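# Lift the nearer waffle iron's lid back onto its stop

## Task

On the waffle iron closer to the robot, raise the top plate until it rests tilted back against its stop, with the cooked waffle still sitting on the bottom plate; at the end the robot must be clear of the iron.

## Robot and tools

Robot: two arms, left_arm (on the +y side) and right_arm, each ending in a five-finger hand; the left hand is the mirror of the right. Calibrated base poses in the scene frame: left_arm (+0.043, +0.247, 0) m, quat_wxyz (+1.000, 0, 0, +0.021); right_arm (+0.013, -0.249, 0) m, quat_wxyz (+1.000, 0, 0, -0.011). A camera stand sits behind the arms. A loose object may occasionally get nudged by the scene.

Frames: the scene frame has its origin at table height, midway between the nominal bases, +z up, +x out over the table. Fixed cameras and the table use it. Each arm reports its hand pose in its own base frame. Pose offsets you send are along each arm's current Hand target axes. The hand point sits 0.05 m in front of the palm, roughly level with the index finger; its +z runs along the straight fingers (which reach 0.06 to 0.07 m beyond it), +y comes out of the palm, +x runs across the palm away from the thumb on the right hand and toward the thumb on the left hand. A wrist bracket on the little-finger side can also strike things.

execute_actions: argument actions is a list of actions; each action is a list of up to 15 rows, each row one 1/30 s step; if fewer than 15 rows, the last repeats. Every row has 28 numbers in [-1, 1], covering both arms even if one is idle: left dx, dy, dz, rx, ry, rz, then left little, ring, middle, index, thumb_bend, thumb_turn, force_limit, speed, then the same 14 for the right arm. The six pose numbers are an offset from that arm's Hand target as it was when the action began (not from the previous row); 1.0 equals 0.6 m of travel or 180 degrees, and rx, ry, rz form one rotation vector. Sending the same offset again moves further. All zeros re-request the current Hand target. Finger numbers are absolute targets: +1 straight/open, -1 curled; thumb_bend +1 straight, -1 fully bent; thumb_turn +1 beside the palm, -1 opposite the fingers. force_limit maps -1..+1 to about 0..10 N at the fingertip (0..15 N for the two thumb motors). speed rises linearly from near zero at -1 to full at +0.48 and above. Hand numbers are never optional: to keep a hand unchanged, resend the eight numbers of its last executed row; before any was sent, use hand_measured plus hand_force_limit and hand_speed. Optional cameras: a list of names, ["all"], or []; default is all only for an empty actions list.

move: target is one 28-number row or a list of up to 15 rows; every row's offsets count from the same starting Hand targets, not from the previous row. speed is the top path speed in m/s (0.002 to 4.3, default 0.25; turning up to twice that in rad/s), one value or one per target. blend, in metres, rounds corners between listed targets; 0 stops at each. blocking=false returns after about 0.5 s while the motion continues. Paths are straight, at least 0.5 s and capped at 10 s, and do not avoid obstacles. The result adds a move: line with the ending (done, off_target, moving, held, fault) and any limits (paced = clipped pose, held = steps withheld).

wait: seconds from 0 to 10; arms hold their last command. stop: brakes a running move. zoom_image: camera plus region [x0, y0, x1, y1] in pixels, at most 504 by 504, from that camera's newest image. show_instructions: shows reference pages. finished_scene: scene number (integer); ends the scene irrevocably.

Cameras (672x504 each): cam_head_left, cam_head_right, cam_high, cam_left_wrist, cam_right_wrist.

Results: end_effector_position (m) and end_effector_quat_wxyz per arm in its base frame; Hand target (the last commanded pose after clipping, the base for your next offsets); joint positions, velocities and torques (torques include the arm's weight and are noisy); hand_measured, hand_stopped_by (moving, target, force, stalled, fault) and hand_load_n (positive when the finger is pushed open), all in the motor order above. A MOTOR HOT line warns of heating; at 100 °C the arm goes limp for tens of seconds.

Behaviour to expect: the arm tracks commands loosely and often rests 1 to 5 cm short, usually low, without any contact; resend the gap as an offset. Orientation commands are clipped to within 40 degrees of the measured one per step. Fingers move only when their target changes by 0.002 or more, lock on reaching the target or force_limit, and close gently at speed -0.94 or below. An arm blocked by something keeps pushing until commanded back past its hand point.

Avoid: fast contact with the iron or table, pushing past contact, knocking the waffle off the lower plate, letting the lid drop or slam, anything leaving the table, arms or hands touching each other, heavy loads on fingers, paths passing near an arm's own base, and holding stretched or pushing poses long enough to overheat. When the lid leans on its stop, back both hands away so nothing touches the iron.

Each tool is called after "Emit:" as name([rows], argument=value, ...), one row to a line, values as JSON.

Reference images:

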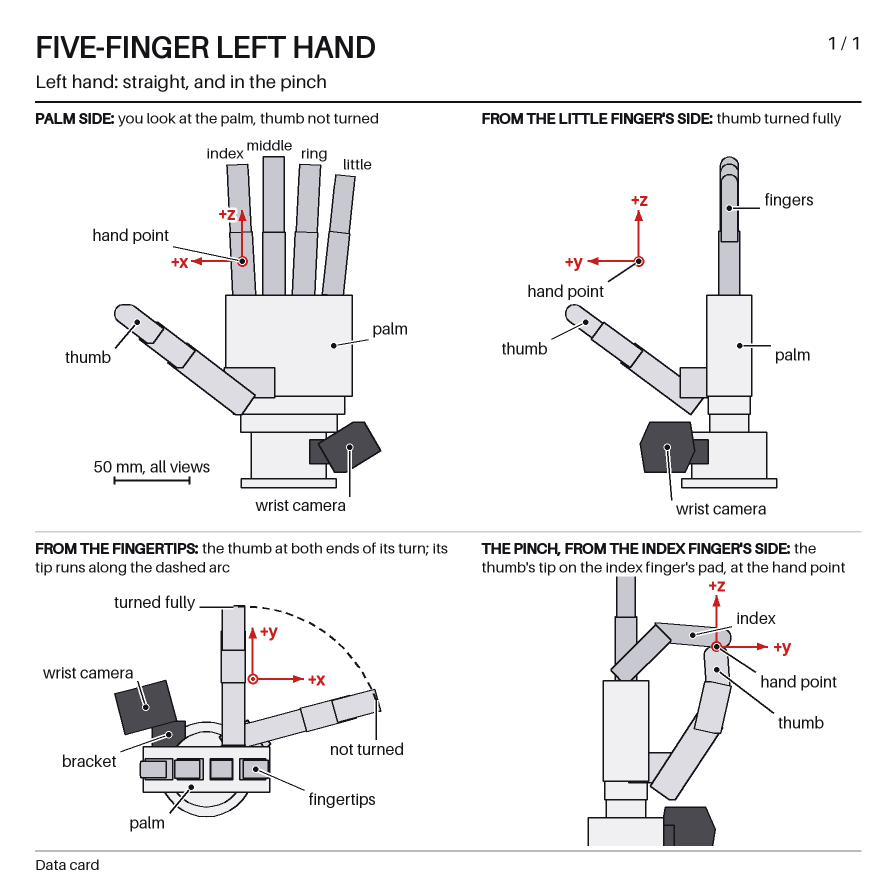

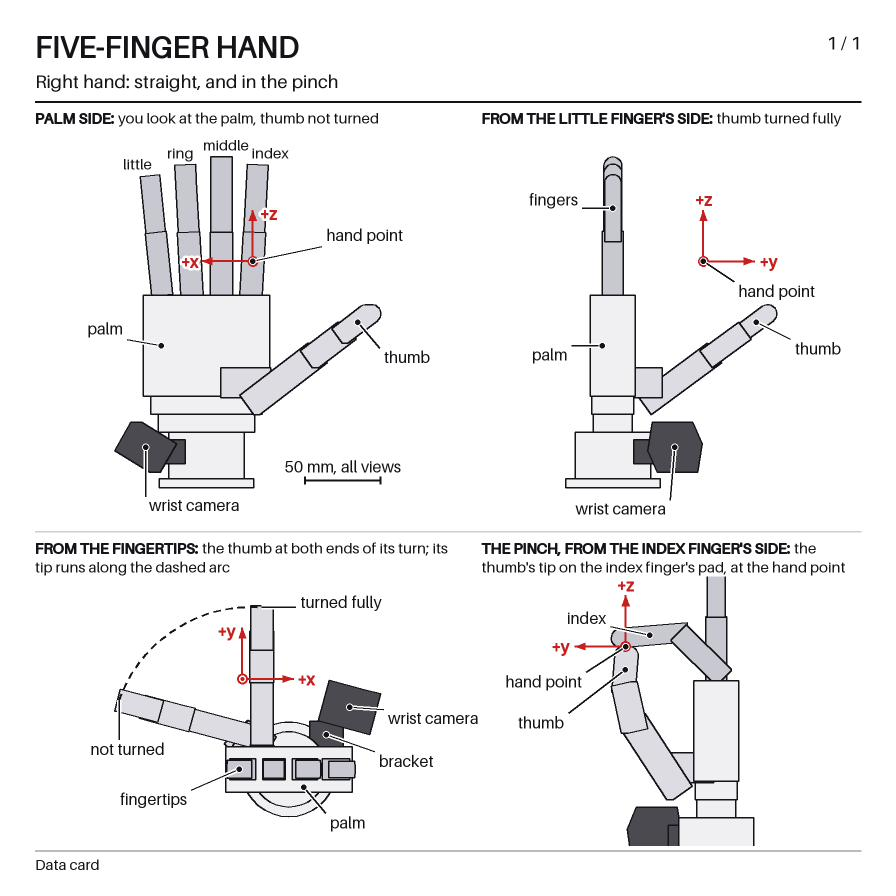

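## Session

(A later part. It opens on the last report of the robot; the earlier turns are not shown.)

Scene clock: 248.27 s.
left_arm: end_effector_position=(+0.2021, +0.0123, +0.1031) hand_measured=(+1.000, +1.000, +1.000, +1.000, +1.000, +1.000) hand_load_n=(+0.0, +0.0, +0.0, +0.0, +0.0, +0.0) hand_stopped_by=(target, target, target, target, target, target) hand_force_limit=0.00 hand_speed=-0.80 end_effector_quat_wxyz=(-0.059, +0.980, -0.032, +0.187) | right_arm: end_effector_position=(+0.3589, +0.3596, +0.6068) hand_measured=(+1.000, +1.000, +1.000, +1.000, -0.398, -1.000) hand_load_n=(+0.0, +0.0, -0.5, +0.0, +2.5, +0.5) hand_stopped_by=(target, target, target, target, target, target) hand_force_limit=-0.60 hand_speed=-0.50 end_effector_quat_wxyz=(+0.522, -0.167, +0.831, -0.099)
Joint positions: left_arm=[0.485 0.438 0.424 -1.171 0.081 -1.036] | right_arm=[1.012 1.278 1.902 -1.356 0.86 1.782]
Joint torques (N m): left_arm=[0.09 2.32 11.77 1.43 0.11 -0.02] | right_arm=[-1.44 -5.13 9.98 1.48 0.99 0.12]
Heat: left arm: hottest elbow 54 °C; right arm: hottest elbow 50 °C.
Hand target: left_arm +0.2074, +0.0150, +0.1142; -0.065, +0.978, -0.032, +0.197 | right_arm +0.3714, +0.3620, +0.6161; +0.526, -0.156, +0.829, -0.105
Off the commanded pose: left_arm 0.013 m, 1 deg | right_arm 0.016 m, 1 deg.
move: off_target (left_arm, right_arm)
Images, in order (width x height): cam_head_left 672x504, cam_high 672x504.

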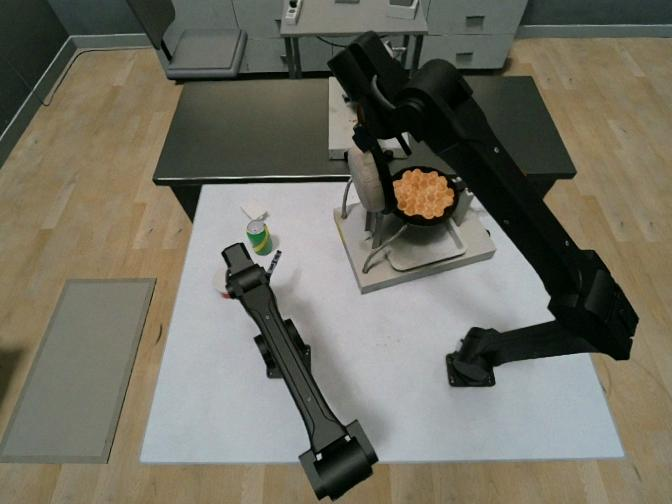

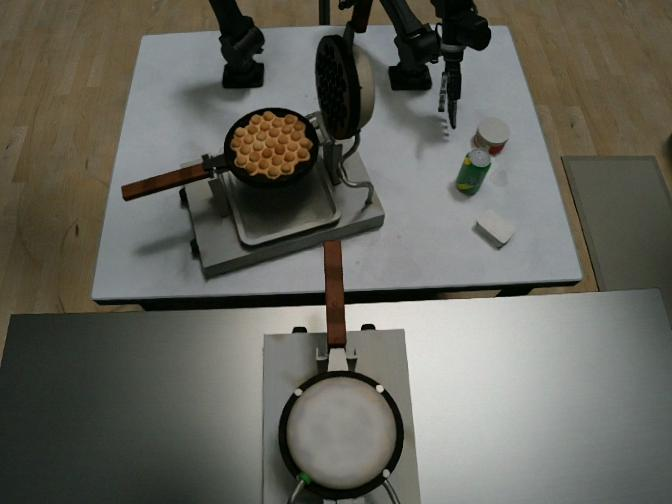

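Emit:
move([
  [0,0,0,0,0,0,1,1,1,1,1,1,0,-0.8,0.005,0.0445,-0.005,0.011,-0.0034,-0.019,1,1,1,1,-0.4,-1,-0.6,-0.5],
], speed=0.06, cameras=["cam_head_left","cam_high"])

Emit:
zoom_image(camera="cam_high", region=[200, 0, 400, 200])

Scene clock: 256.20 s.
left_arm: end_effector_position=(+0.2021, +0.0123, +0.1031) hand_measured=(+1.000, +1.000, +1.000, +1.000, +1.000, +1.000) hand_load_n=(+0.0, +0.0, +0.0, +0.0, +0.0, +0.0) hand_stopped_by=(target, target, target, target, target, target) hand_force_limit=0.00 hand_speed=-0.80 end_effector_quat_wxyz=(-0.059, +0.980, -0.032, +0.187) | right_arm: end_effector_position=(+0.3501, +0.3854, +0.5966) hand_measured=(+1.000, +1.000, +1.000, +1.000, -0.398, -1.000) hand_load_n=(+0.0, +0.0, +0.0, +0.0, +3.0, +0.5) hand_stopped_by=(target, target, target, target, target, target) hand_force_limit=-0.60 hand_speed=-0.50 end_effector_quat_wxyz=(+0.526, -0.187, +0.820, -0.129)
Joint positions: left_arm=[0.485 0.438 0.424 -1.171 0.081 -1.036] | right_arm=[1.079 1.323 1.919 -1.376 0.943 1.782]
Joint torques (N m): left_arm=[-0.26 2.26 11.77 1.44 0.11 -0.02] | right_arm=[-1.73 -6.24 9.88 1.28 1.09 0.17]
Heat: left arm: hottest elbow 54 °C; right arm: hottest elbow 51 °C.
Hand target: left_arm +0.2074, +0.0150, +0.1142; -0.065, +0.978, -0.032, +0.197 | right_arm +0.3635, +0.3858, +0.6058; +0.530, -0.172, +0.820, -0.134
Off the commanded pose: left_arm 0.013 m, 1 deg | right_arm 0.016 m, 2 deg.
move: off_target (left_arm, right_arm)
Images, in order (width x height): cam_head_left 672x504, cam_high 672x504.

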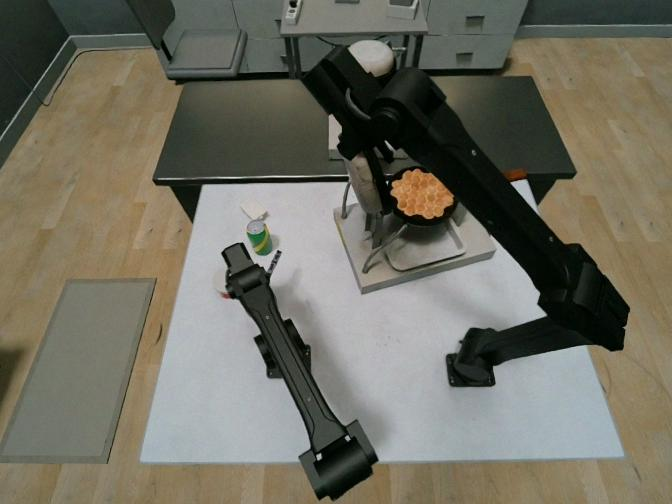

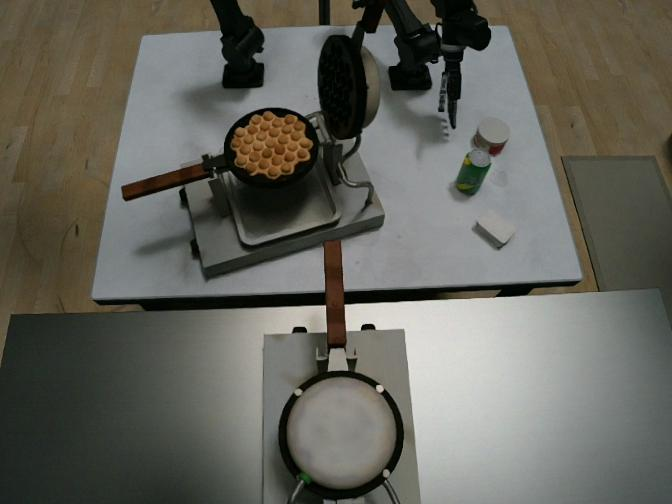

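Scaled by 2.520 from the camera's 672x504 image, which has a finer 960x720 frame.

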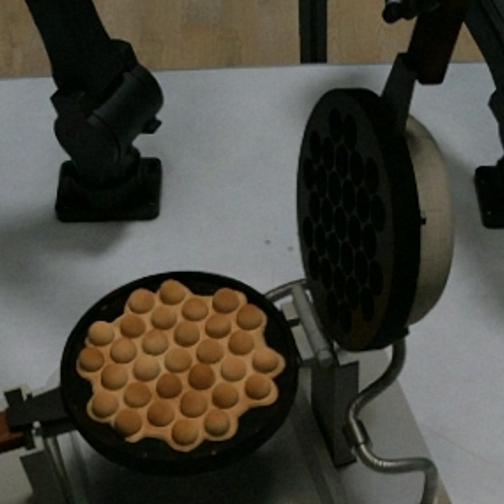

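Emit:
move([
  [0,0,0,0,0,0,1,1,1,1,1,1,0,-0.8,0.005,0.0445,-0.005,0.011,-0.0034,-0.019,1,1,1,1,-0.4,-1,-0.6,-0.5],
], speed=0.06, cameras=["cam_head_left","cam_high"])

Emit:
zoom_image(camera="cam_high", region=[200, 0, 400, 200])

Scene clock: 267.20 s.
left_arm: end_effector_position=(+0.2021, +0.0123, +0.1031) hand_measured=(+1.000, +1.000, +1.000, +1.000, +1.000, +1.000) hand_load_n=(+0.5, +0.0, +0.0, +0.0, +0.0, -0.5) hand_stopped_by=(target, target, target, target, target, target) hand_force_limit=0.00 hand_speed=-0.80 end_effector_quat_wxyz=(-0.059, +0.980, -0.032, +0.187) | right_arm: end_effector_position=(+0.3454, +0.4010, +0.5886) hand_measured=(+1.000, +1.000, +1.000, +1.000, -0.398, -1.000) hand_load_n=(+0.0, +0.0, +0.0, +0.0, +6.0, +1.5) hand_stopped_by=(target, target, target, target, target, target) hand_force_limit=-0.60 hand_speed=-0.50 end_effector_quat_wxyz=(+0.531, -0.197, +0.809, -0.159)
Joint positions: left_arm=[0.485 0.438 0.424 -1.171 0.081 -1.036] | right_arm=[1.125 1.361 1.932 -1.402 1.021 1.791]
Joint torques (N m): left_arm=[-0.03 2.32 11.78 1.39 0.1 -0.01] | right_arm=[-0.91 -6.12 9.88 1.36 0.99 0.17]
Heat: left arm: hottest elbow 54 °C; right arm: hottest elbow 53 °C.
Hand target: left_arm +0.2074, +0.0150, +0.1142; -0.065, +0.978, -0.032, +0.197 | right_arm +0.3559, +0.4087, +0.5939; +0.533, -0.188, +0.809, -0.163
Off the commanded pose: left_arm 0.013 m, 1 deg | right_arm 0.014 m, 1 deg.
move: off_target (left_arm, right_arm)
Images, in order (width x height): cam_head_left 672x504, cam_high 672x504.

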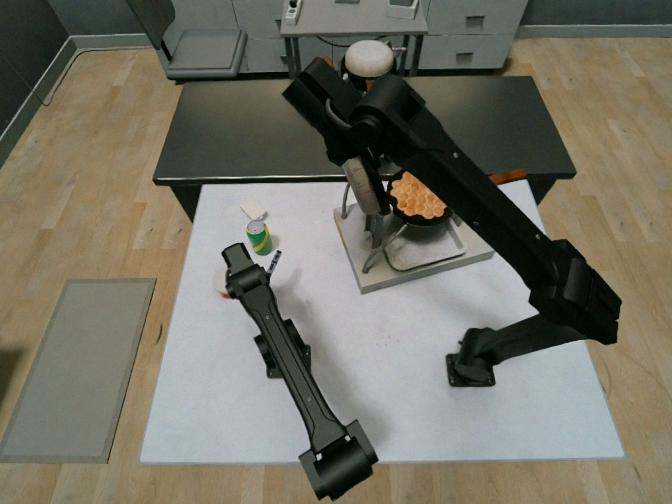

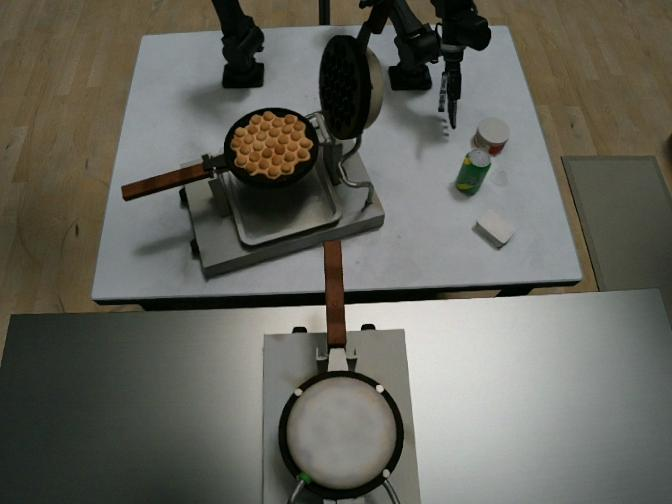

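Scaled by 2.520 from the camera's 672x504 image, which has a finer 960x720 frame.

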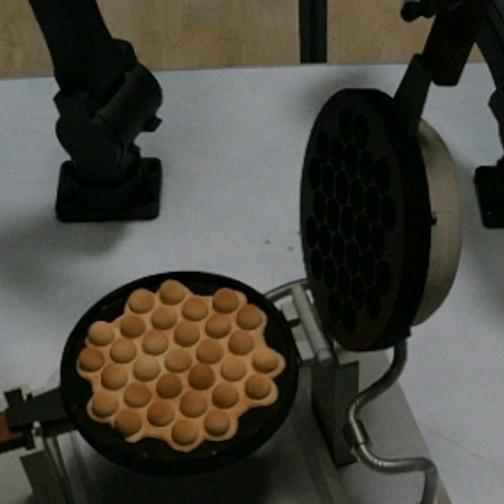

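Emit:
move([
  [0,0,0,0,0,0,1,1,1,1,1,1,0,-0.8,-0.0015,-0.022,0.003,-0.0055,0.0017,0.0095,1,1,1,1,-0.2,-1,-0.6,-0.6],
  [0,0,0,0,0,0,1,1,1,1,1,1,0,-0.8,-0.0015,-0.022,0.003,-0.0055,0.0017,0.0095,1,1,1,1,1,-1,-0.6,-0.3],
], speed=0.06, cameras=["cam_head_left","cam_high","cam_right_wrist"])

Emit:
zoom_image(camera="cam_high", region=[200, 0, 400, 200])

Scene clock: 311.57 s.
left_arm: end_effector_position=(+0.2021, +0.0123, +0.1031) hand_measured=(+1.000, +1.000, +1.000, +1.000, +1.000, +1.000) hand_load_n=(+0.0, +0.0, +0.0, +0.0, +0.0, +0.0) hand_stopped_by=(target, target, target, target, target, target) hand_force_limit=0.00 hand_speed=-0.80 end_effector_quat_wxyz=(-0.059, +0.980, -0.032, +0.187) | right_arm: end_effector_position=(+0.3449, +0.4012, +0.5886) hand_measured=(+1.000, +1.000, +1.000, +1.000, +1.000, -1.000) hand_load_n=(+0.0, +0.0, +0.0, +0.0, +0.0, +0.0) hand_stopped_by=(target, target, target, target, target, target) hand_force_limit=-0.60 hand_speed=-0.30 end_effector_quat_wxyz=(+0.527, -0.198, +0.812, -0.151)
Joint positions: left_arm=[0.485 0.438 0.424 -1.171 0.081 -1.036] | right_arm=[1.12 1.358 1.934 -1.402 0.998 1.792]
Joint torques (N m): left_arm=[0.09 2.32 11.77 1.4 0.11 -0.02] | right_arm=[-2.43 -7.59 9.5 1.7 0.42 0.14]
Heat: left arm: hottest elbow 55 °C; right arm: hottest elbow 49 °C.
Hand target: left_arm +0.2074, +0.0150, +0.1142; -0.065, +0.978, -0.032, +0.197 | right_arm +0.3597, +0.3976, +0.6000; +0.531, -0.180, +0.814, -0.148
Off the commanded pose: left_arm 0.013 m, 1 deg | right_arm 0.019 m, 2 deg.
move: off_target (left_arm, right_arm); target 2's new numbers were sent with right_arm's hand 0.019 m and 2 deg from that target
Images, in order (width x height): cam_head_left 672x504, cam_high 672x504, cam_right_wrist 672x504.

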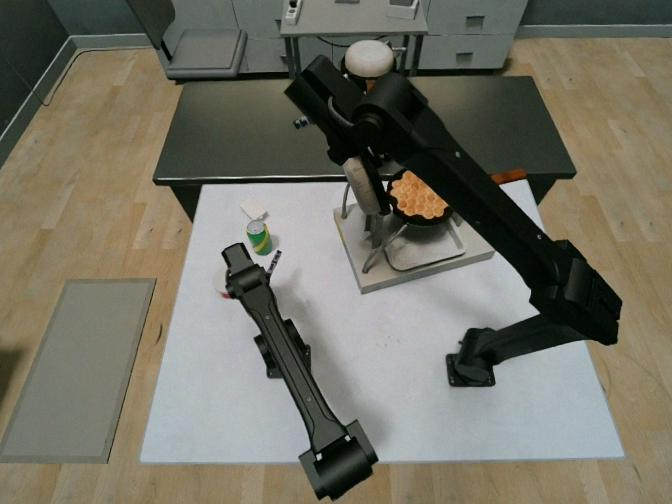

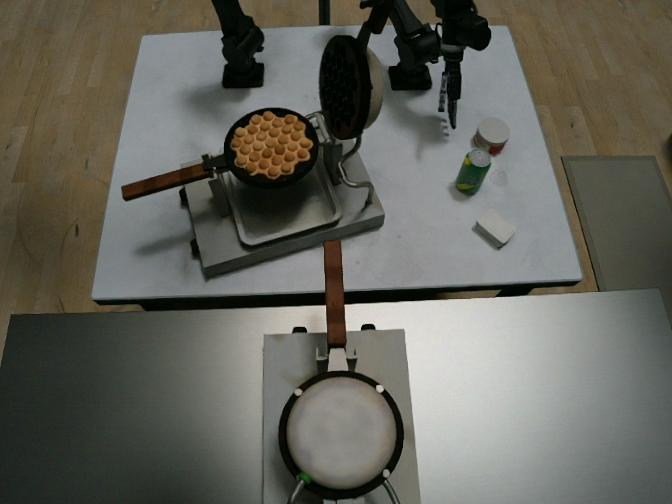

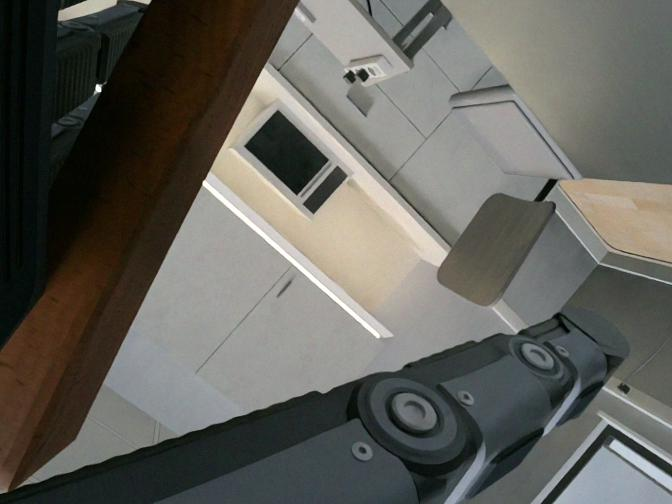

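Scaled by 2.520 from the camera's 672x504 image, which has a finer 960x720 frame.

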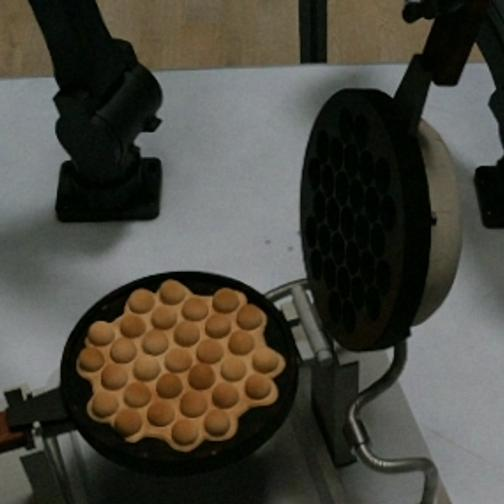

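Emit:
move([
  [0,0,0,0,0,0,1,1,1,1,1,1,0,-0.8,0.004,-0.0167,-0.03,0,0,0,1,1,1,1,1,-1,-0.6,-0.3],
  [0,0,0,0,0,0,1,1,1,1,1,1,0,-0.8,0.006,-0.025,-0.125,0,0,0,1,1,1,1,1,-1,-0.6,-0.3],
  [0,0,0,0,0,0,1,1,1,1,1,1,0,-0.8,0.073,-0.206,-0.085,0,0,0,1,1,1,1,1,-1,-0.6,-0.3],
], speed=[0.08,0.1,0.15], blend=[0.005,0.01,0], cameras=["cam_head_left","cam_high","cam_right_wrist"])

Scene clock: 328.97 s.
left_arm: end_effector_position=(+0.2021, +0.0123, +0.1031) hand_measured=(+1.000, +1.000, +1.000, +1.000, +1.000, +1.000) hand_load_n=(+0.0, +0.0, +0.0, +0.0, +0.0, +0.0) hand_stopped_by=(target, target, target, target, target, target) hand_force_limit=0.00 hand_speed=-0.80 end_effector_quat_wxyz=(-0.059, +0.980, -0.032, +0.187) | right_arm: end_effector_position=(+0.3119, +0.2720, +0.6376) hand_measured=(+1.000, +1.000, +1.000, +1.000, +1.000, -1.000) hand_load_n=(+0.0, +0.0, +0.0, +0.0, -0.5, -0.5) hand_stopped_by=(target, target, target, target, target, target) hand_force_limit=-0.60 hand_speed=-0.30 end_effector_quat_wxyz=(+0.530, -0.180, +0.816, -0.148)
Joint positions: left_arm=[0.485 0.438 0.424 -1.171 0.081 -1.036] | right_arm=[1.026 1.125 1.887 -1.502 0.945 1.718]
Joint torques (N m): left_arm=[-0.03 2.2 11.79 1.44 0.11 -0.02] | right_arm=[-0.85 -4.89 5.71 2.1 0.36 0.03]
Heat: left arm: hottest elbow 55 °C; right arm: hottest elbow 51 °C.
Hand target: left_arm +0.2074, +0.0150, +0.1142; -0.065, +0.978, -0.032, +0.197 | right_arm +0.3134, +0.2703, +0.6378; +0.531, -0.180, +0.814, -0.148
Off the commanded pose: left_arm 0.013 m, 1 deg | right_arm 0.002 m, 0 deg.
move: off_target (left_arm)
Images, in order (width x height): cam_head_left 672x504, cam_high 672x504, cam_right_wrist 672x504.

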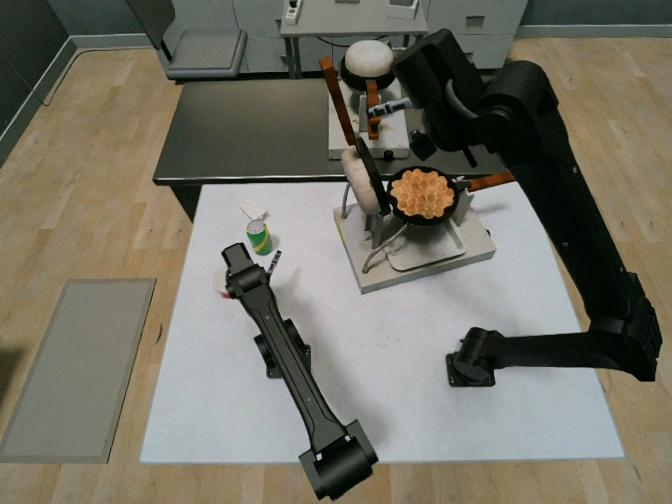

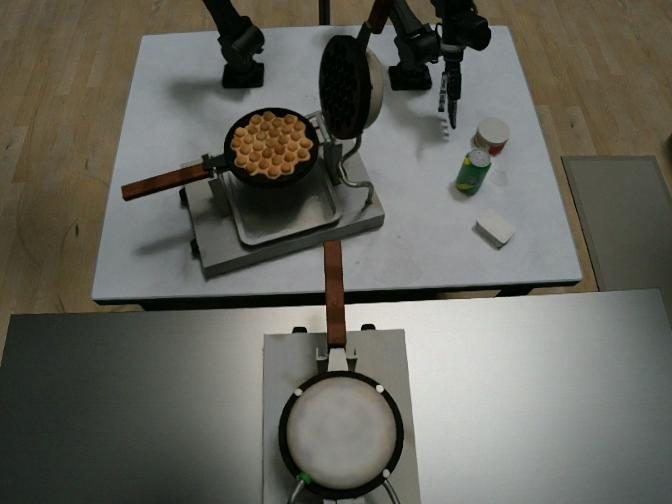

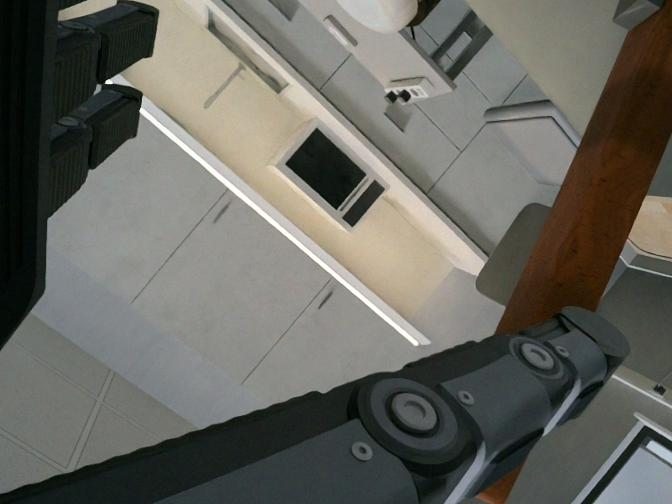

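Emit:
move([
  [0,0,0,0,0,0,1,1,1,1,1,1,0,-0.8,0.02,-0.08,0.0,0,0,0,1,1,1,1,1,-1,-0.6,-0.3],
], speed=0.15, cameras=["cam_head_left","cam_high"])

Scene clock: 344.37 s.
left_arm: end_effector_position=(+0.2021, +0.0123, +0.1031) hand_measured=(+1.000, +1.000, +1.000, +1.000, +1.000, +1.000) hand_load_n=(+0.0, +0.0, +0.0, +0.0, +0.0, +0.0) hand_stopped_by=(target, target, target, target, target, target) hand_force_limit=0.00 hand_speed=-0.80 end_effector_quat_wxyz=(-0.059, +0.980, -0.032, +0.187) | right_arm: end_effector_position=(+0.3115, +0.2203, +0.6510) hand_measured=(+1.000, +1.000, +1.000, +1.000, +1.000, -1.000) hand_load_n=(+0.0, +0.0, +0.0, +0.0, +0.0, +0.0) hand_stopped_by=(target, target, target, target, target, target) hand_force_limit=-0.60 hand_speed=-0.30 end_effector_quat_wxyz=(+0.532, -0.178, +0.815, -0.145)
Joint positions: left_arm=[0.485 0.438 0.424 -1.171 0.081 -1.036] | right_arm=[0.898 1.039 1.863 -1.456 0.845 1.59]
Joint torques (N m): left_arm=[-0.09 2.43 11.79 1.42 0.1 -0.02] | right_arm=[-0.91 -2.84 5.53 2.25 0.27 0.03]
Heat: left arm: hottest elbow 55 °C; right arm: hottest elbow 47 °C.
Hand target: left_arm +0.2074, +0.0150, +0.1142; -0.065, +0.978, -0.032, +0.197 | right_arm +0.3154, +0.2221, +0.6491; +0.531, -0.180, +0.814, -0.148
Off the commanded pose: left_arm 0.013 m, 1 deg | right_arm 0.005 m, 0 deg.
move: off_target (left_arm)
Images, in order (width x height): cam_head_left 672x504, cam_high 672x504.

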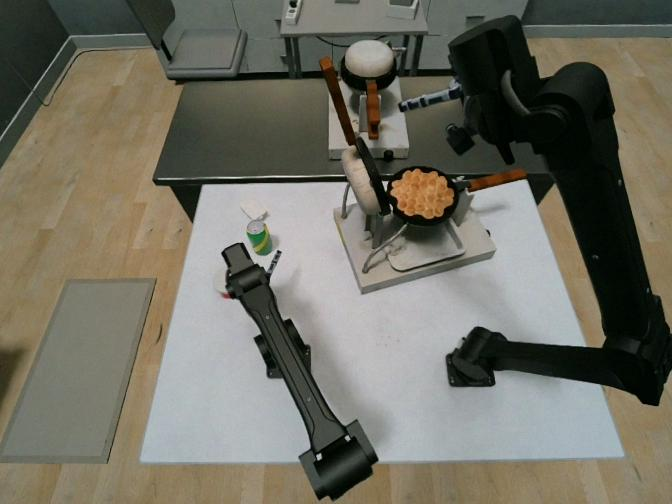

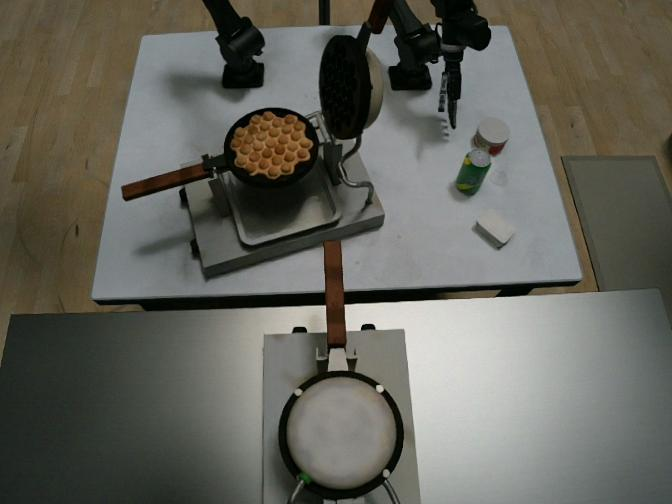

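Emit:
finished_scene(scene=2)

The scene is finished: the task was done.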